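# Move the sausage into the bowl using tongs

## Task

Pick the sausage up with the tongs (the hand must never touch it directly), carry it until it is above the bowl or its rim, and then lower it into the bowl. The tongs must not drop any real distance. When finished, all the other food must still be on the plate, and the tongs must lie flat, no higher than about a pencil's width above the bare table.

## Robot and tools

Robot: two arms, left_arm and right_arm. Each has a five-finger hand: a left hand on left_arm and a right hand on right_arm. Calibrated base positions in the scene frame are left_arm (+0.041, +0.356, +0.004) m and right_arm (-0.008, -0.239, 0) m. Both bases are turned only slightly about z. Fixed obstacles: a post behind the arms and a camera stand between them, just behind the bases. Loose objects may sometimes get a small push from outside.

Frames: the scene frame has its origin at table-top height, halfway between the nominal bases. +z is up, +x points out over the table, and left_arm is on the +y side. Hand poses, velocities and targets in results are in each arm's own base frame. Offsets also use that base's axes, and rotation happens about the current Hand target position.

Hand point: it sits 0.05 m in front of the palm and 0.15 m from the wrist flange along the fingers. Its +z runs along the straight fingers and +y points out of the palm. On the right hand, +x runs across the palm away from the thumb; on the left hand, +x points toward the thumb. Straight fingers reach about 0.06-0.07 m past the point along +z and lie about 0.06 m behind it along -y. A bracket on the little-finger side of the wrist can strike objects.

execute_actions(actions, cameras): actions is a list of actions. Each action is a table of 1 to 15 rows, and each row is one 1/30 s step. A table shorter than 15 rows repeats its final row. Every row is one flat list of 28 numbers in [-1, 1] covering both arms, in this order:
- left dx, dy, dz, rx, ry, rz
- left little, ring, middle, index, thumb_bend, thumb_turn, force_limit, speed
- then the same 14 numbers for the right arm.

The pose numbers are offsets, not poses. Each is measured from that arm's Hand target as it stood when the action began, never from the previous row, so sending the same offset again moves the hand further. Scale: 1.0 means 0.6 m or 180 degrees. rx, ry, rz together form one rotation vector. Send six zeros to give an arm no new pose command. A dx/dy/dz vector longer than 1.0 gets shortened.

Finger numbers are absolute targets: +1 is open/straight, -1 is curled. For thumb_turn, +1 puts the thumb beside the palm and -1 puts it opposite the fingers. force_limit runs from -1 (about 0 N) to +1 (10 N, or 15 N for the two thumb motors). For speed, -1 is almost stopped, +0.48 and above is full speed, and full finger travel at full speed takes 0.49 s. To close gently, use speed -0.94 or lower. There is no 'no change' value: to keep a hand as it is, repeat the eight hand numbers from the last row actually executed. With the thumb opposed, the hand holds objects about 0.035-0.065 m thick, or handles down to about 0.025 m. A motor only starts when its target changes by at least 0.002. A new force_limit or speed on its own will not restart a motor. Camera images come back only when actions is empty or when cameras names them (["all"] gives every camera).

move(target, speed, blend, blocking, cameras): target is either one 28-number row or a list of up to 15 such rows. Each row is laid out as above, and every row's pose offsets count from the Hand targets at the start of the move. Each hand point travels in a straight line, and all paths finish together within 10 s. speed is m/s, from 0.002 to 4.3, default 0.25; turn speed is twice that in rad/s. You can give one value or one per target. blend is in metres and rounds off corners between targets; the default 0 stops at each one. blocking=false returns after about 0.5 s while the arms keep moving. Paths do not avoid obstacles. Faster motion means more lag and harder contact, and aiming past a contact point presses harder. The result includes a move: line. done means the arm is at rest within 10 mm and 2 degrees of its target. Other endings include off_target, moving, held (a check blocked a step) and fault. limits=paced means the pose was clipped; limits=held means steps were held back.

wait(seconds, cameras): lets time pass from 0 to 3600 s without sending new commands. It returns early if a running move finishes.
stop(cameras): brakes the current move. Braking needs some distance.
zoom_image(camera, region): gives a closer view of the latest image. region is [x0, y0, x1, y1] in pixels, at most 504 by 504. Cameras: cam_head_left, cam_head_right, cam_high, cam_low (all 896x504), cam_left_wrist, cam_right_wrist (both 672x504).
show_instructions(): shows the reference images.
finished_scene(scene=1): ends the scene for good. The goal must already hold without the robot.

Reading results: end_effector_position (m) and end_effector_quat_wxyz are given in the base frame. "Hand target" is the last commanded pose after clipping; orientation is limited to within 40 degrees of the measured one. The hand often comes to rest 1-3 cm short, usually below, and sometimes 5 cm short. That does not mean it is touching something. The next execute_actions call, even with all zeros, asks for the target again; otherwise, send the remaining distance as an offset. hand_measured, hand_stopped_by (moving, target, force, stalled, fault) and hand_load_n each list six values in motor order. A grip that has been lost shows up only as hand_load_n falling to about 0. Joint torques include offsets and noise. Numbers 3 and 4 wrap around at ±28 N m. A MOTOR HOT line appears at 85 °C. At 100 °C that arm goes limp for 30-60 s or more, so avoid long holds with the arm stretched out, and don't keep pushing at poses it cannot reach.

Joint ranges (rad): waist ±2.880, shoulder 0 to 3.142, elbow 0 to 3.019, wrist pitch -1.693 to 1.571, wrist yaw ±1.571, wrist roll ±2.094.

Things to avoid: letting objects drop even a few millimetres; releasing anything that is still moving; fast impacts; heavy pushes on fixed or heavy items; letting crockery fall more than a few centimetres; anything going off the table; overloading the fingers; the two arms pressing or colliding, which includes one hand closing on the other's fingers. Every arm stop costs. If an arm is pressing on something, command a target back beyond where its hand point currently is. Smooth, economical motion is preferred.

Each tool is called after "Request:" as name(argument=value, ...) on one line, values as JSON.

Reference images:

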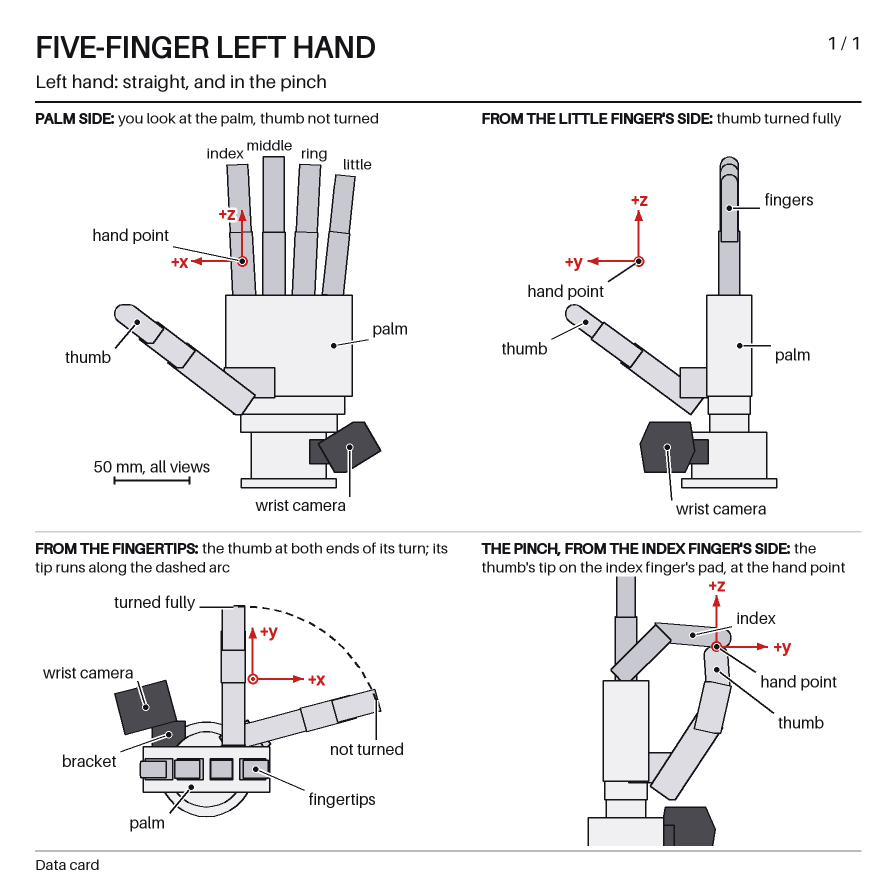

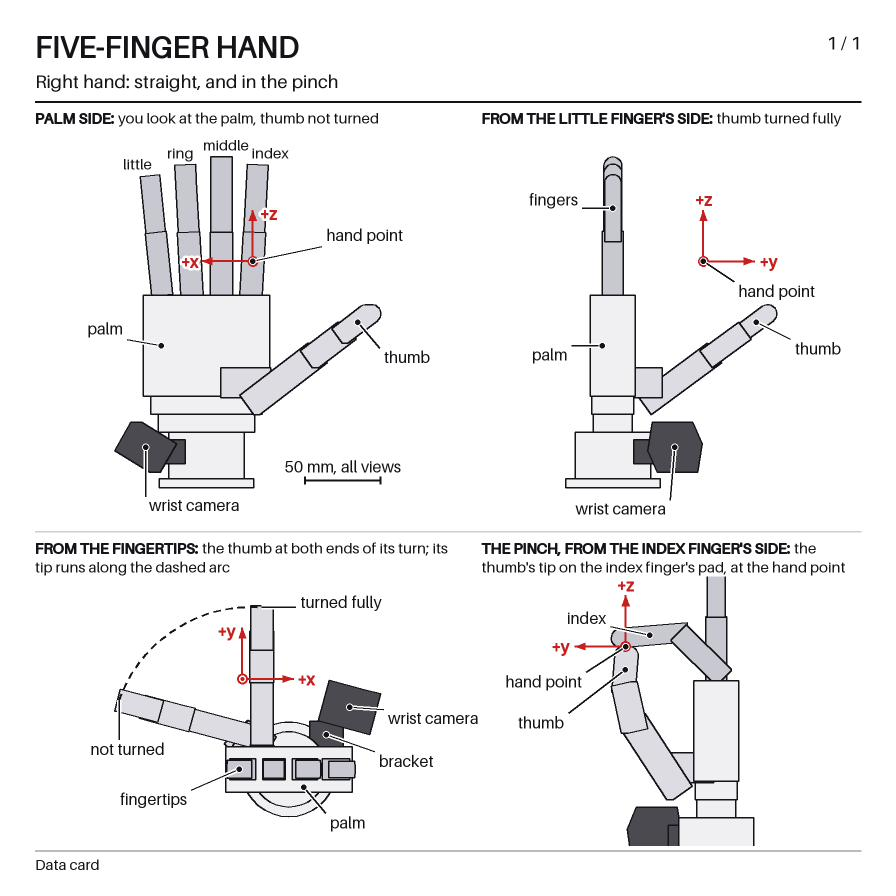

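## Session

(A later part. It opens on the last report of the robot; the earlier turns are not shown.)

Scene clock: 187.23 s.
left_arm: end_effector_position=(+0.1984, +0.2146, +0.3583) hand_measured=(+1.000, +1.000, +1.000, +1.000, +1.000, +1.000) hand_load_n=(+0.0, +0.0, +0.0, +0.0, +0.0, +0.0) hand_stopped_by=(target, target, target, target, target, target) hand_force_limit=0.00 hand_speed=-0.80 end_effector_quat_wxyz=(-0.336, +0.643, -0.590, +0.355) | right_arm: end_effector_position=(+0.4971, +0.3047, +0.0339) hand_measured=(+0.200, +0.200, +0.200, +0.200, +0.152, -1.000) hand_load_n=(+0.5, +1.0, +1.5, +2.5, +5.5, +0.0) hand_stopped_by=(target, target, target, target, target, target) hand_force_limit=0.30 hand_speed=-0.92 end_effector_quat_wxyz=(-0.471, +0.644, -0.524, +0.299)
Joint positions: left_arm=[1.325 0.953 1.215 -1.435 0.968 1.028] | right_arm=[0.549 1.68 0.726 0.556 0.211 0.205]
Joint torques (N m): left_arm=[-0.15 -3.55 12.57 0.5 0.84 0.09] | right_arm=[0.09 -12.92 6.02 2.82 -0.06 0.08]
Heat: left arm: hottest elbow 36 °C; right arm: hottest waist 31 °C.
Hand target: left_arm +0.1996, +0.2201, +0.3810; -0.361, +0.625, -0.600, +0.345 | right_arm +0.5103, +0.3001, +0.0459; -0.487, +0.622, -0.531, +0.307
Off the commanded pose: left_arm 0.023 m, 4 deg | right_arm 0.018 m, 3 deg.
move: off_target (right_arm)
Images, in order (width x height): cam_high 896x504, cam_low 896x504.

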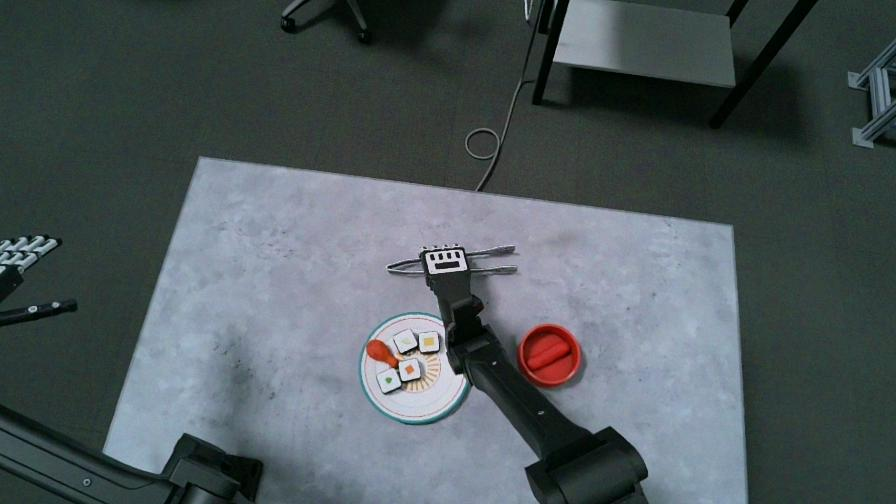

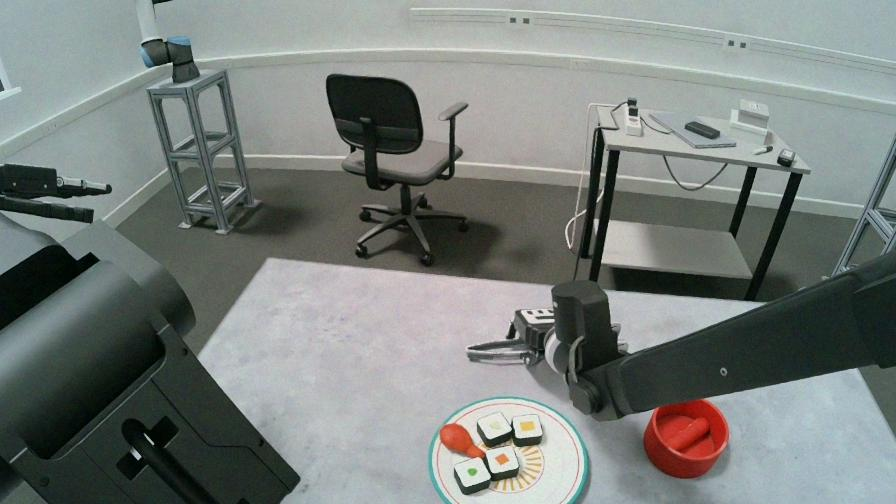

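Request:
move(target=[[0,0,0,0,0,0,1,1,1,1,1,1,0,-0.8,0,0,-0.006,0,0,0,0.2,0.2,0.2,0.2,0.15,-1,0.3,-0.92]], speed=0.03, cameras=["cam_low","cam_high"])

Request:
zoom_image(camera="cam_low", region=[460, 330, 550, 370])

Request:
zoom_image(camera="cam_high", region=[380, 245, 440, 285])

Request:
zoom_image(camera="cam_high", region=[460, 225, 540, 285])

Scene clock: 188.33 s.
left_arm: end_effector_position=(+0.1984, +0.2146, +0.3583) hand_measured=(+1.000, +1.000, +1.000, +1.000, +1.000, +1.000) hand_load_n=(+0.0, +0.0, +0.0, +0.0, +0.0, +0.0) hand_stopped_by=(target, target, target, target, target, target) hand_force_limit=0.00 hand_speed=-0.80 end_effector_quat_wxyz=(-0.336, +0.643, -0.590, +0.355) | right_arm: end_effector_position=(+0.4982, +0.3054, +0.0333) hand_measured=(+0.200, +0.200, +0.200, +0.200, +0.152, -1.000) hand_load_n=(+0.0, +1.0, +1.5, +2.5, +5.0, +0.0) hand_stopped_by=(target, target, target, target, target, target) hand_force_limit=0.30 hand_speed=-0.92 end_effector_quat_wxyz=(-0.473, +0.642, -0.523, +0.300)
Joint positions: left_arm=[1.325 0.953 1.215 -1.435 0.968 1.028] | right_arm=[0.549 1.686 0.726 0.569 0.211 0.205]
Joint torques (N m): left_arm=[-0.03 -3.43 12.56 0.5 0.84 0.1] | right_arm=[0.03 -12.34 5.86 2.78 -0.1 0.11]
Heat: left arm: hottest elbow 36 °C; right arm: hottest waist 31 °C.
Hand target: left_arm +0.1996, +0.2201, +0.3810; -0.361, +0.625, -0.600, +0.345 | right_arm +0.5103, +0.3001, +0.0423; -0.487, +0.622, -0.531, +0.307
Off the commanded pose: left_arm 0.023 m, 4 deg | right_arm 0.016 m, 3 deg.
move: off_target (right_arm)
Images, in order (width x height): cam_high 896x504, cam_low 896x504.

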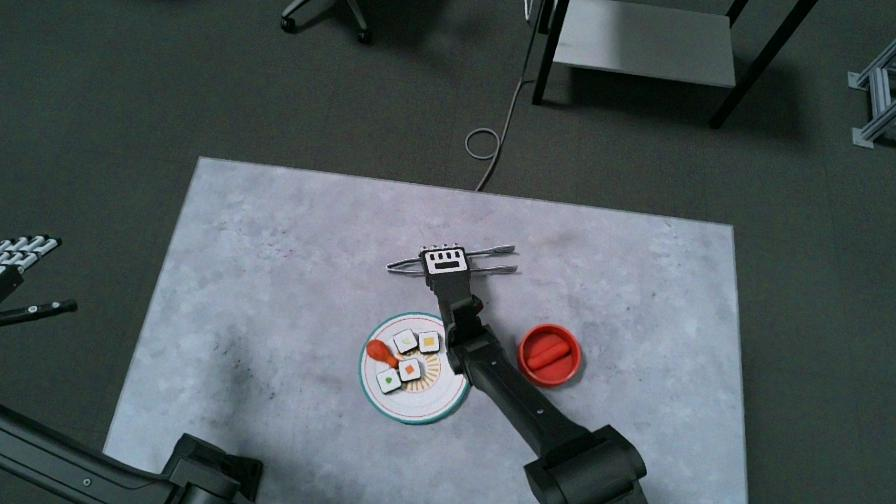

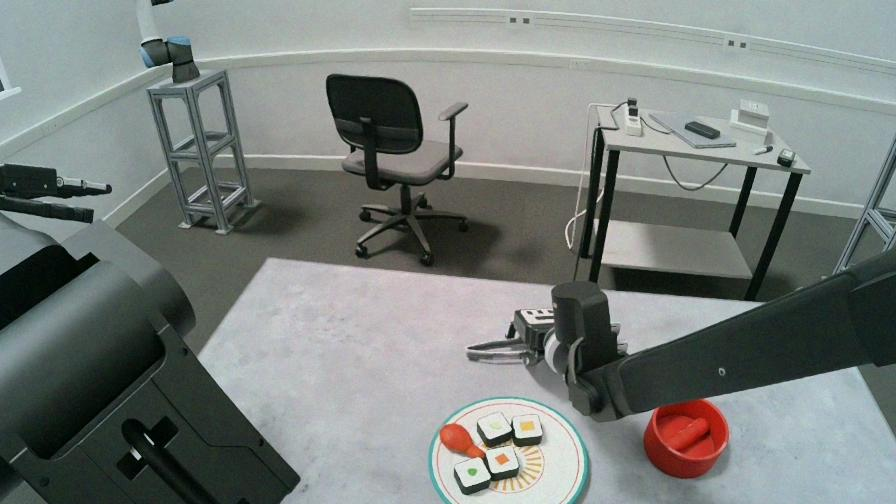

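Scaled by 5.600 from the camera's image (finer frame: 1280x720).

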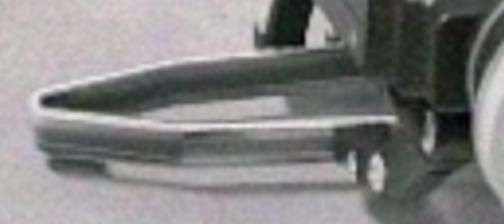

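Scaled by 8.400 from the camera's image (finer frame: 1280x720).

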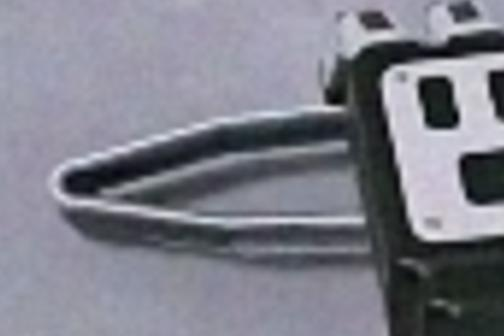

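Scaled by 6.300 from the camera's image (finer frame: 1280x720).

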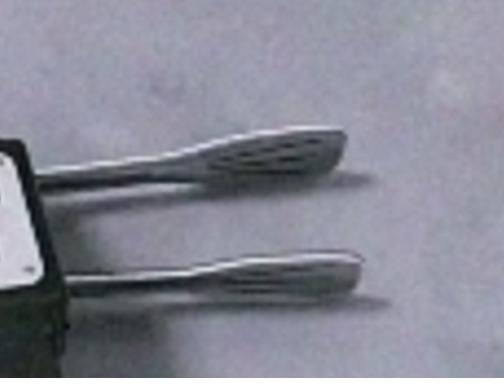

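Request:
move(target=[[0,0,0,0,0,0,1,1,1,1,1,1,0,-0.8,0,0,-0.006,0,0,0,0.2,0.2,0.2,0.2,0.15,-1,0.3,-0.92]], speed=0.03, cameras=["cam_low","cam_high"])

Request:
zoom_image(camera="cam_low", region=[460, 330, 550, 370])

Request:
zoom_image(camera="cam_high", region=[380, 245, 440, 285])

Request:
zoom_image(camera="cam_high", region=[460, 225, 540, 285])

Scene clock: 189.80 s.
left_arm: end_effector_position=(+0.1984, +0.2146, +0.3583) hand_measured=(+1.000, +1.000, +1.000, +1.000, +1.000, +1.000) hand_load_n=(+0.0, +0.0, +0.0, +0.0, +0.0, -0.5) hand_stopped_by=(target, target, target, target, target, target) hand_force_limit=0.00 hand_speed=-0.80 end_effector_quat_wxyz=(-0.336, +0.643, -0.590, +0.355) | right_arm: end_effector_position=(+0.4990, +0.3059, +0.0310) hand_measured=(+0.200, +0.200, +0.200, +0.200, +0.152, -1.000) hand_load_n=(+0.5, +1.0, +1.5, +2.5, +5.0, -0.5) hand_stopped_by=(target, target, target, target, target, target) hand_force_limit=0.30 hand_speed=-0.92 end_effector_quat_wxyz=(-0.474, +0.641, -0.523, +0.301)
Joint positions: left_arm=[1.325 0.953 1.215 -1.435 0.968 1.028] | right_arm=[0.549 1.695 0.726 0.581 0.211 0.205]
Joint torques (N m): left_arm=[-0.15 -3.49 12.57 0.5 0.84 0.09] | right_arm=[-0.26 -12.81 5.7 2.7 -0.06 0.13]
Heat: left arm: hottest elbow 36 °C; right arm: hottest waist 31 °C.
Hand target: left_arm +0.1996, +0.2201, +0.3810; -0.361, +0.625, -0.600, +0.345 | right_arm +0.5103, +0.3001, +0.0387; -0.487, +0.622, -0.531, +0.307
Off the commanded pose: left_arm 0.023 m, 4 deg | right_arm 0.015 m, 3 deg.
move: off_target (right_arm)
Images, in order (width x height): cam_high 896x504, cam_low 896x504.

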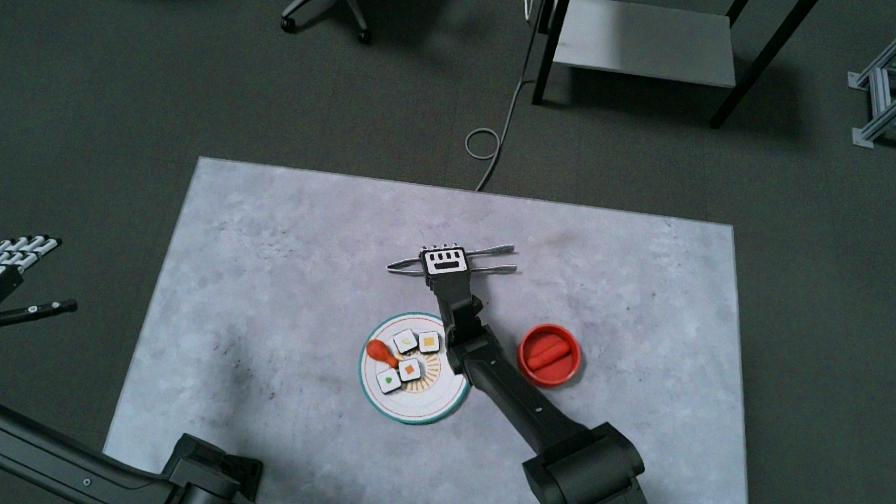

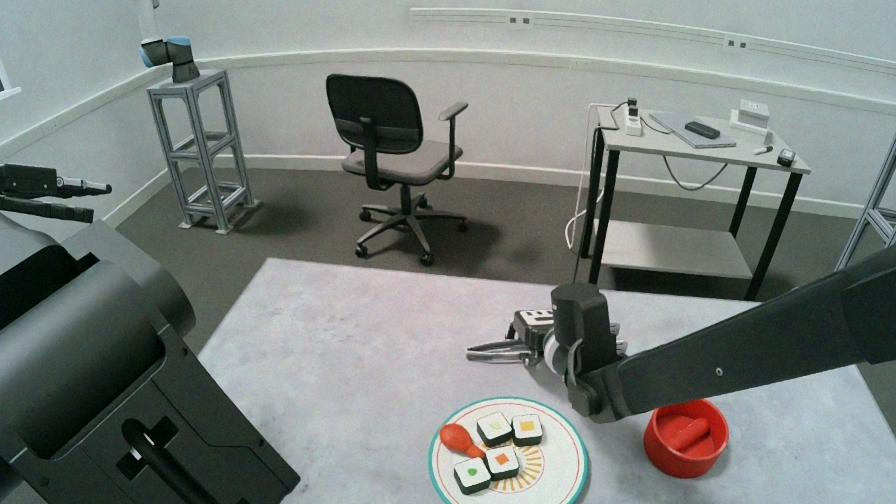

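Scaled by 5.600 from the camera's image (finer frame: 1280x720).

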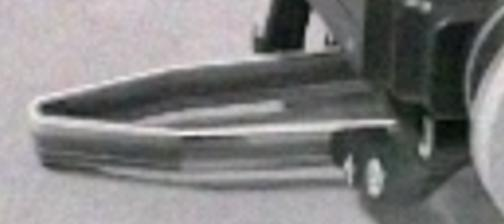

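Scaled by 8.400 from the camera's image (finer frame: 1280x720).

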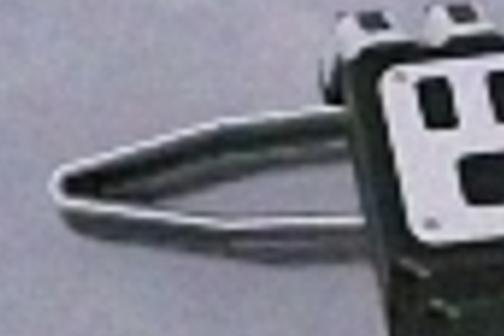

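Scaled by 6.300 from the camera's image (finer frame: 1280x720).

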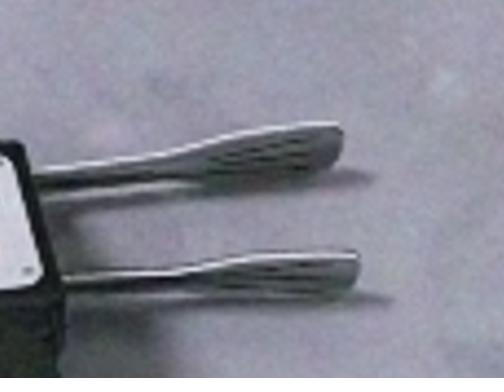

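Request:
move(target=[[0,0,0,0,0,0,1,1,1,1,1,1,0,-0.8,0,0,0,0,0,0,0.45,0.45,0.45,0.45,0.25,-1,0.3,-0.9],[0,0,0,0,0,0,1,1,1,1,1,1,0,-0.8,0,0,0,0,0,0,0.65,0.65,0.65,0.65,0.38,-1,0.3,-0.88]], speed=0.03, cameras=["cam_low","cam_high","cam_right_wrist"])

Request:
zoom_image(camera="cam_low", region=[460, 330, 550, 370])

Request:
zoom_image(camera="cam_high", region=[370, 210, 550, 310])

Scene clock: 193.07 s.
left_arm: end_effector_position=(+0.1984, +0.2146, +0.3583) hand_measured=(+1.000, +1.000, +1.000, +1.000, +1.000, +1.000) hand_load_n=(+0.0, +0.0, +0.0, +0.0, +0.0, +0.0) hand_stopped_by=(target, target, target, target, target, target) hand_force_limit=0.00 hand_speed=-0.80 end_effector_quat_wxyz=(-0.336, +0.643, -0.590, +0.355) | right_arm: end_effector_position=(+0.4989, +0.3066, +0.0318) hand_measured=(+0.650, +0.650, +0.650, +0.650, +0.380, -1.000) hand_load_n=(+0.0, +0.0, +0.0, -0.5, +0.0, +0.0) hand_stopped_by=(target, target, target, target, target, target) hand_force_limit=0.30 hand_speed=-0.88 end_effector_quat_wxyz=(-0.477, +0.637, -0.527, +0.298)
Joint positions: left_arm=[1.325 0.953 1.215 -1.435 0.968 1.028] | right_arm=[0.549 1.695 0.725 0.586 0.211 0.217]
Joint torques (N m): left_arm=[-0.09 -3.6 12.56 0.53 0.84 0.09] | right_arm=[-0.26 -12.4 5.72 2.51 -0.07 0.1]
Heat: left arm: hottest elbow 36 °C; right arm: hottest waist 31 °C.
Hand target: left_arm +0.1996, +0.2201, +0.3810; -0.361, +0.625, -0.600, +0.345 | right_arm +0.5103, +0.3001, +0.0387; -0.487, +0.622, -0.531, +0.307
Off the commanded pose: left_arm 0.023 m, 4 deg | right_arm 0.015 m, 2 deg.
move: done; target 2's new numbers were sent with right_arm's hand 0.015 m and 2 deg from that target
Images, in order (width x height): cam_high 896x504, cam_low 896x504, cam_right_wrist 672x504.

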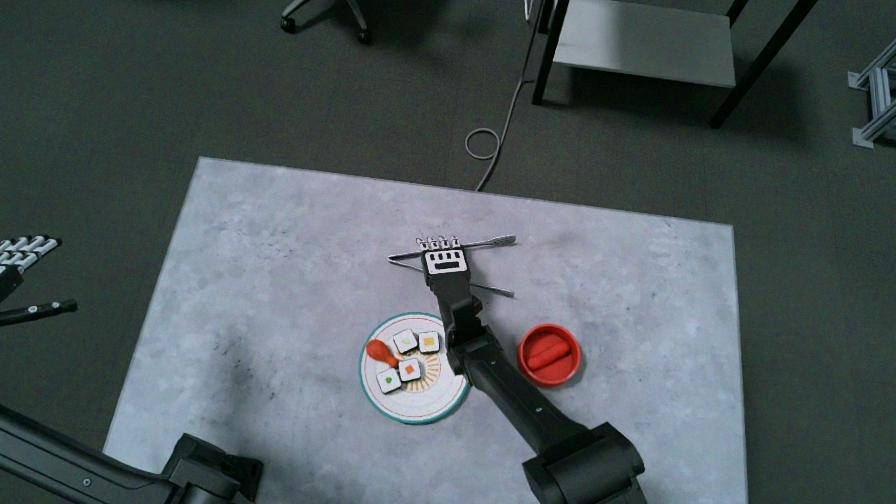

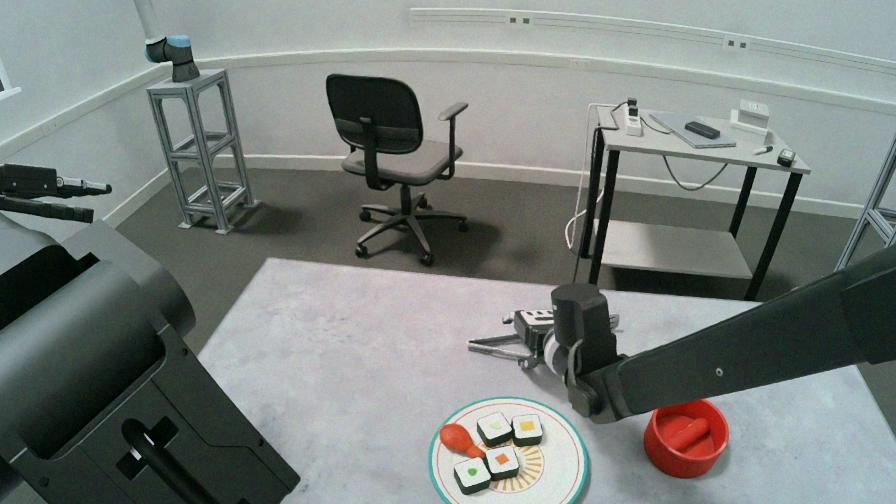

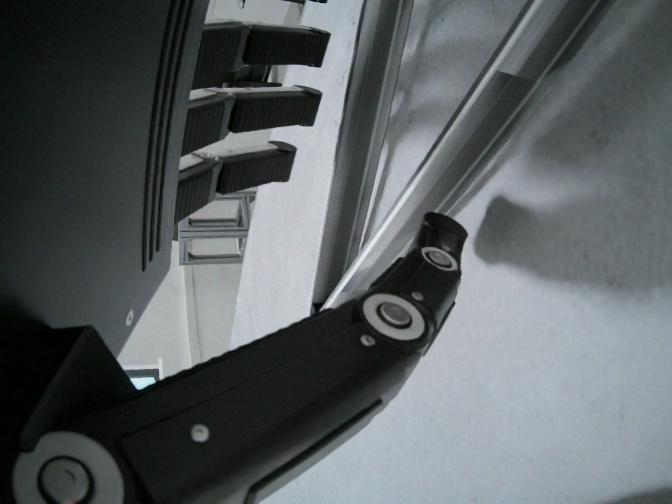

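Scaled by 5.600 from the camera's image (finer frame: 1280x720).

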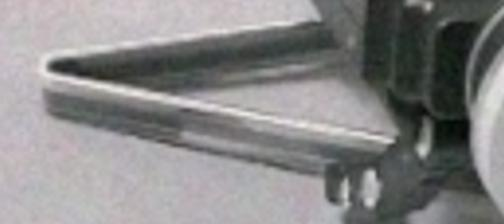

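Scaled by 2.800 from the camera's image (finer frame: 1280x720).

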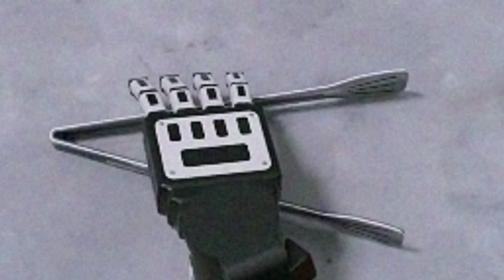

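Request:
move(target=[[0,0,0,0,0,0,1,1,1,1,1,1,0,-0.8,0,0,0.004,0,0,0,0.9,0.9,0.9,0.9,0.5,-1,0.3,-0.88]], speed=0.03, cameras=["cam_low","cam_high","cam_right_wrist"])

Request:
zoom_image(camera="cam_high", region=[370, 210, 550, 310])

Scene clock: 194.97 s.
left_arm: end_effector_position=(+0.1984, +0.2146, +0.3583) hand_measured=(+1.000, +1.000, +1.000, +1.000, +1.000, +1.000) hand_load_n=(+0.0, +0.0, +0.0, +0.0, +0.0, +0.0) hand_stopped_by=(target, target, target, target, target, target) hand_force_limit=0.00 hand_speed=-0.80 end_effector_quat_wxyz=(-0.336, +0.643, -0.590, +0.355) | right_arm: end_effector_position=(+0.4989, +0.3066, +0.0318) hand_measured=(+0.900, +0.900, +0.900, +0.900, +0.500, -1.000) hand_load_n=(+0.0, +0.0, +0.0, +0.0, +0.0, +0.0) hand_stopped_by=(target, target, target, target, target, target) hand_force_limit=0.30 hand_speed=-0.88 end_effector_quat_wxyz=(-0.477, +0.637, -0.527, +0.298)
Joint positions: left_arm=[1.325 0.953 1.215 -1.435 0.968 1.028] | right_arm=[0.549 1.695 0.725 0.586 0.211 0.217]
Joint torques (N m): left_arm=[-0.21 -3.49 12.53 0.51 0.84 0.09] | right_arm=[-0.21 -13.51 5.79 2.36 -0.08 0.1]
Heat: left arm: hottest elbow 36 °C; right arm: hottest waist 31 °C.
Hand target: left_arm +0.1996, +0.2201, +0.3810; -0.361, +0.625, -0.600, +0.345 | right_arm +0.5103, +0.3001, +0.0411; -0.487, +0.622, -0.531, +0.307
Off the commanded pose: left_arm 0.023 m, 4 deg | right_arm 0.016 m, 2 deg.
move: off_target (right_arm)
Images, in order (width x height): cam_high 896x504, cam_low 896x504, cam_right_wrist 672x504.

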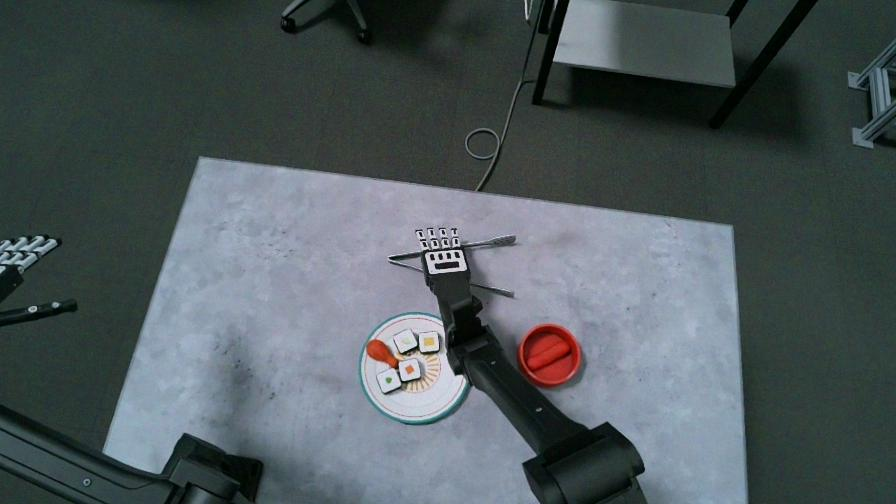

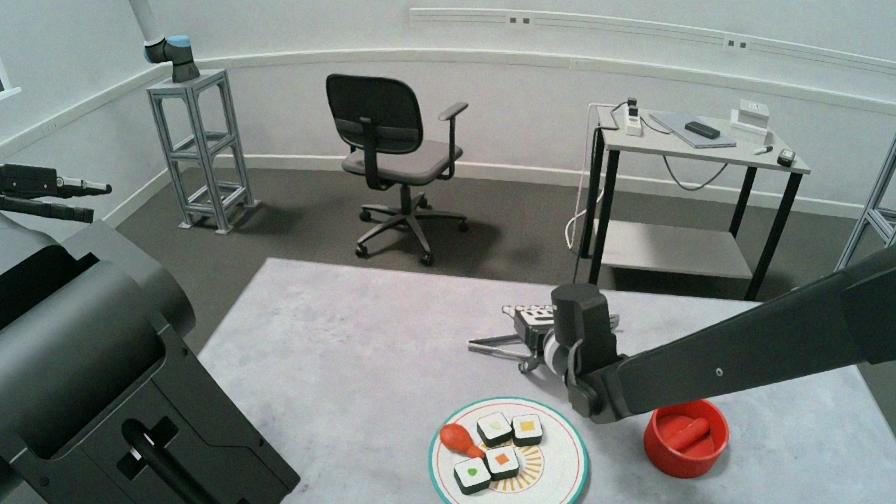

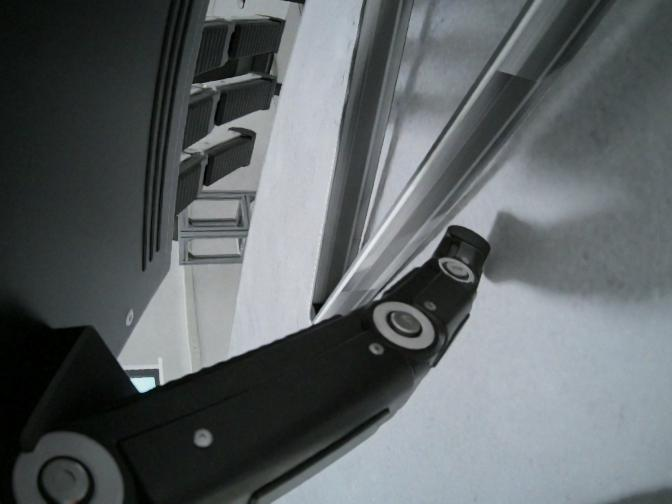

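Scaled by 2.800 from the camera's image (finer frame: 1280x720).

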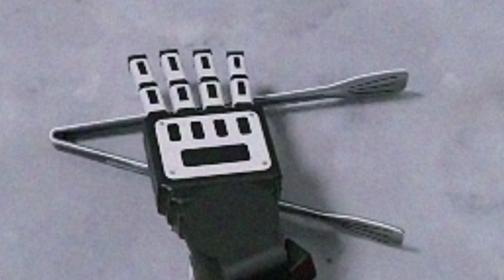

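Request:
move(target=[[0,0,0,0,0,0,1,1,1,1,1,1,0,-0.8,-0.008,0,0.06,0,0,0,0.9,0.9,0.9,0.9,0.5,-1,0.3,-0.88]], speed=0.06, cameras=["cam_low","cam_high"])

Scene clock: 196.53 s.
left_arm: end_effector_position=(+0.1984, +0.2146, +0.3583) hand_measured=(+1.000, +1.000, +1.000, +1.000, +1.000, +1.000) hand_load_n=(+0.0, +0.0, +0.0, +0.0, +0.0, +0.0) hand_stopped_by=(target, target, target, target, target, target) hand_force_limit=0.00 hand_speed=-0.80 end_effector_quat_wxyz=(-0.336, +0.643, -0.590, +0.355) | right_arm: end_effector_position=(+0.4953, +0.3044, +0.0630) hand_measured=(+0.900, +0.900, +0.900, +0.900, +0.500, -1.000) hand_load_n=(+0.0, +0.0, -0.5, +0.0, +0.0, +0.0) hand_stopped_by=(target, target, target, target, target, target) hand_force_limit=0.30 hand_speed=-0.88 end_effector_quat_wxyz=(-0.481, +0.635, -0.525, +0.299)
Joint positions: left_arm=[1.325 0.953 1.215 -1.435 0.968 1.028] | right_arm=[0.549 1.608 0.725 0.509 0.211 0.217]
Joint torques (N m): left_arm=[-0.03 -3.49 12.56 0.47 0.84 0.09] | right_arm=[0.15 -13.57 7.32 0.92 0.14 0.1]
Heat: left arm: hottest elbow 36 °C; right arm: hottest waist 31 °C.
Hand target: left_arm +0.1996, +0.2201, +0.3810; -0.361, +0.625, -0.600, +0.345 | right_arm +0.5055, +0.3001, +0.0771; -0.487, +0.622, -0.531, +0.307
Off the commanded pose: left_arm 0.023 m, 4 deg | right_arm 0.018 m, 2 deg.
move: off_target (right_arm)
Images, in order (width x height): cam_high 896x504, cam_low 896x504.

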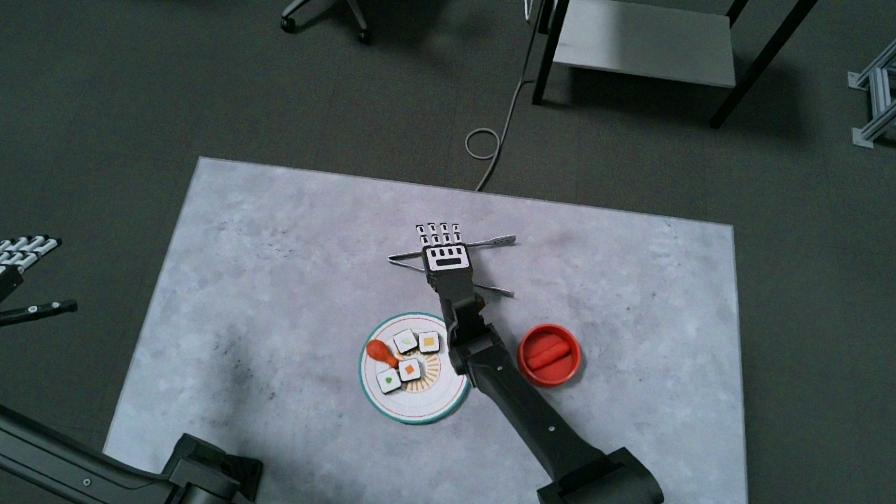

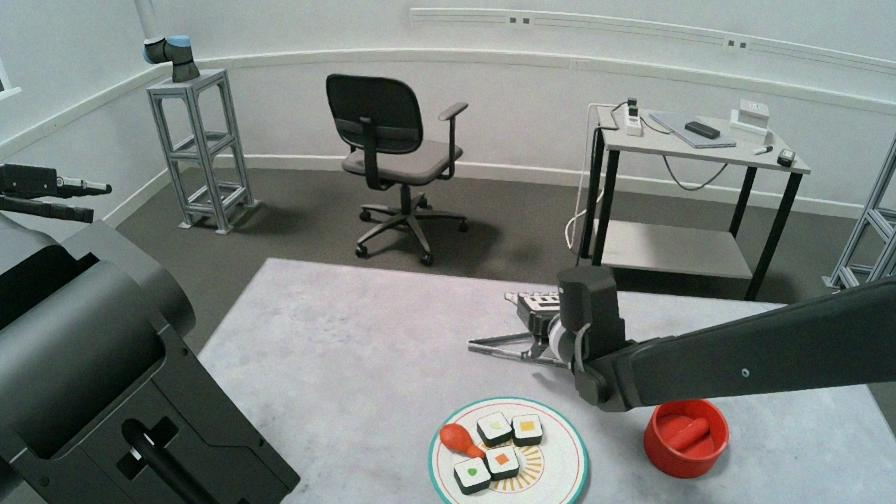

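Request:
move(target=[[0,0,0,0,0,0,1,1,1,1,1,1,0,-0.8,-0.02,-0.01,0.3,0,0,0,0.9,0.9,0.9,0.9,0.5,-1,0.3,-0.88]], speed=0.15, cameras=["cam_low","cam_high"])

Request:
zoom_image(camera="cam_low", region=[420, 320, 760, 500])

Request:
zoom_image(camera="cam_high", region=[340, 210, 600, 440])

Scene clock: 198.87 s.
left_arm: end_effector_position=(+0.1984, +0.2146, +0.3583) hand_measured=(+1.000, +1.000, +1.000, +1.000, +1.000, +1.000) hand_load_n=(+0.0, +0.0, +0.0, +0.0, -0.5, +0.0) hand_stopped_by=(target, target, target, target, target, target) hand_force_limit=0.00 hand_speed=-0.80 end_effector_quat_wxyz=(-0.336, +0.643, -0.590, +0.355) | right_arm: end_effector_position=(+0.4811, +0.2957, +0.2291) hand_measured=(+0.900, +0.900, +0.900, +0.900, +0.500, -1.000) hand_load_n=(+0.0, +0.0, +0.0, +0.0, +0.0, +0.0) hand_stopped_by=(target, target, target, target, target, target) hand_force_limit=0.30 hand_speed=-0.88 end_effector_quat_wxyz=(-0.474, +0.640, -0.528, +0.297)
Joint positions: left_arm=[1.325 0.953 1.215 -1.435 0.968 1.028] | right_arm=[0.549 1.267 0.92 -0.046 0.211 0.217]
Joint torques (N m): left_arm=[-0.09 -3.55 12.55 0.54 0.84 0.09] | right_arm=[0.62 -10.7 11.69 1.06 0.24 0.11]
Heat: left arm: hottest elbow 36 °C; right arm: hottest waist 31 °C.
Hand target: left_arm +0.1996, +0.2201, +0.3810; -0.361, +0.625, -0.600, +0.345 | right_arm +0.4935, +0.2941, +0.2571; -0.487, +0.622, -0.531, +0.307
Off the commanded pose: left_arm 0.023 m, 4 deg | right_arm 0.031 m, 3 deg.
move: off_target (right_arm)
Images, in order (width x height): cam_high 896x504, cam_low 896x504.

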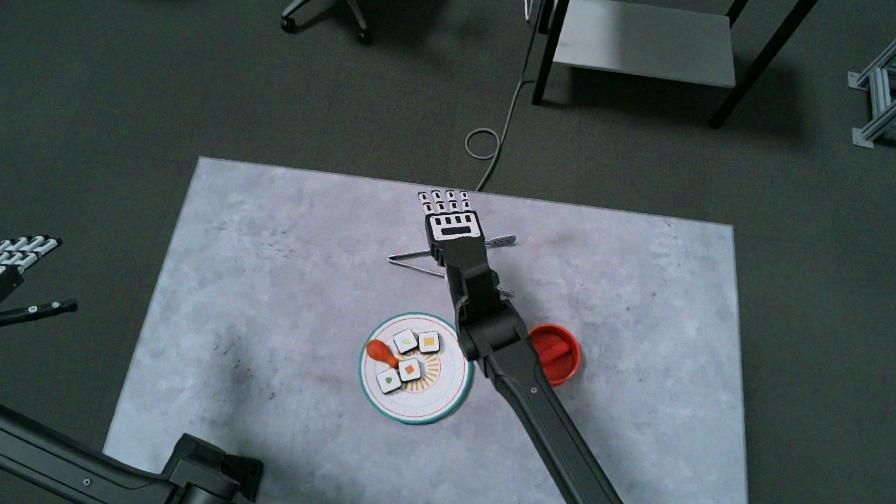

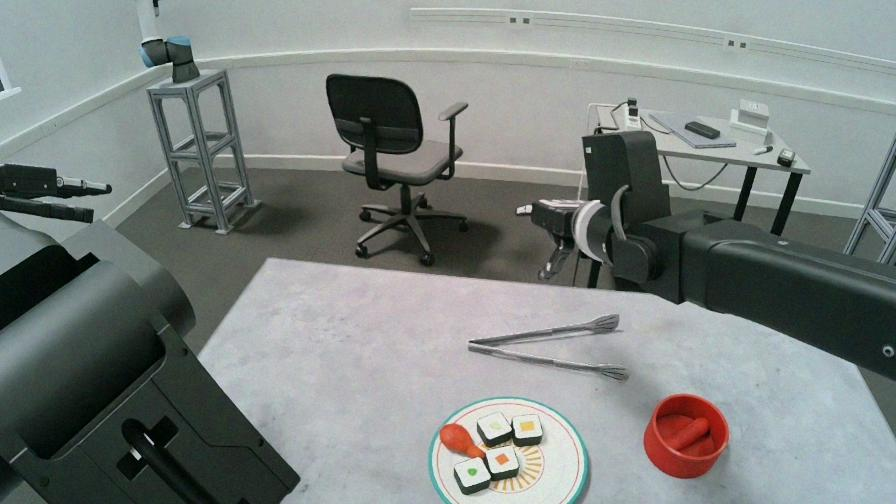

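Scaled by 1.482 from the camera's image (finer frame: 1280x720).

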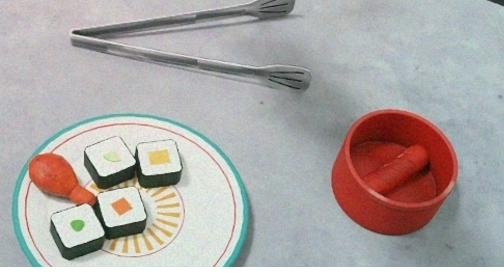

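Scaled by 1.938 from the camera's image (finer frame: 1280x720).

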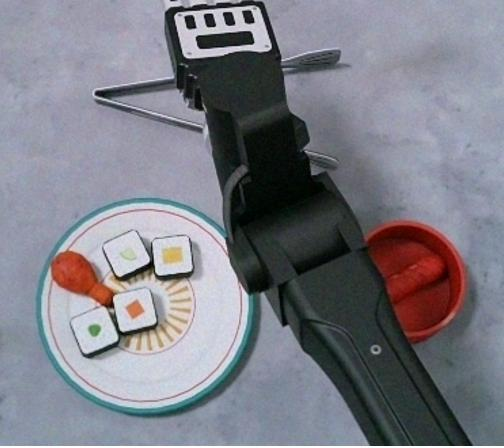

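Request:
finished_scene()

The scene is finished: the task was done.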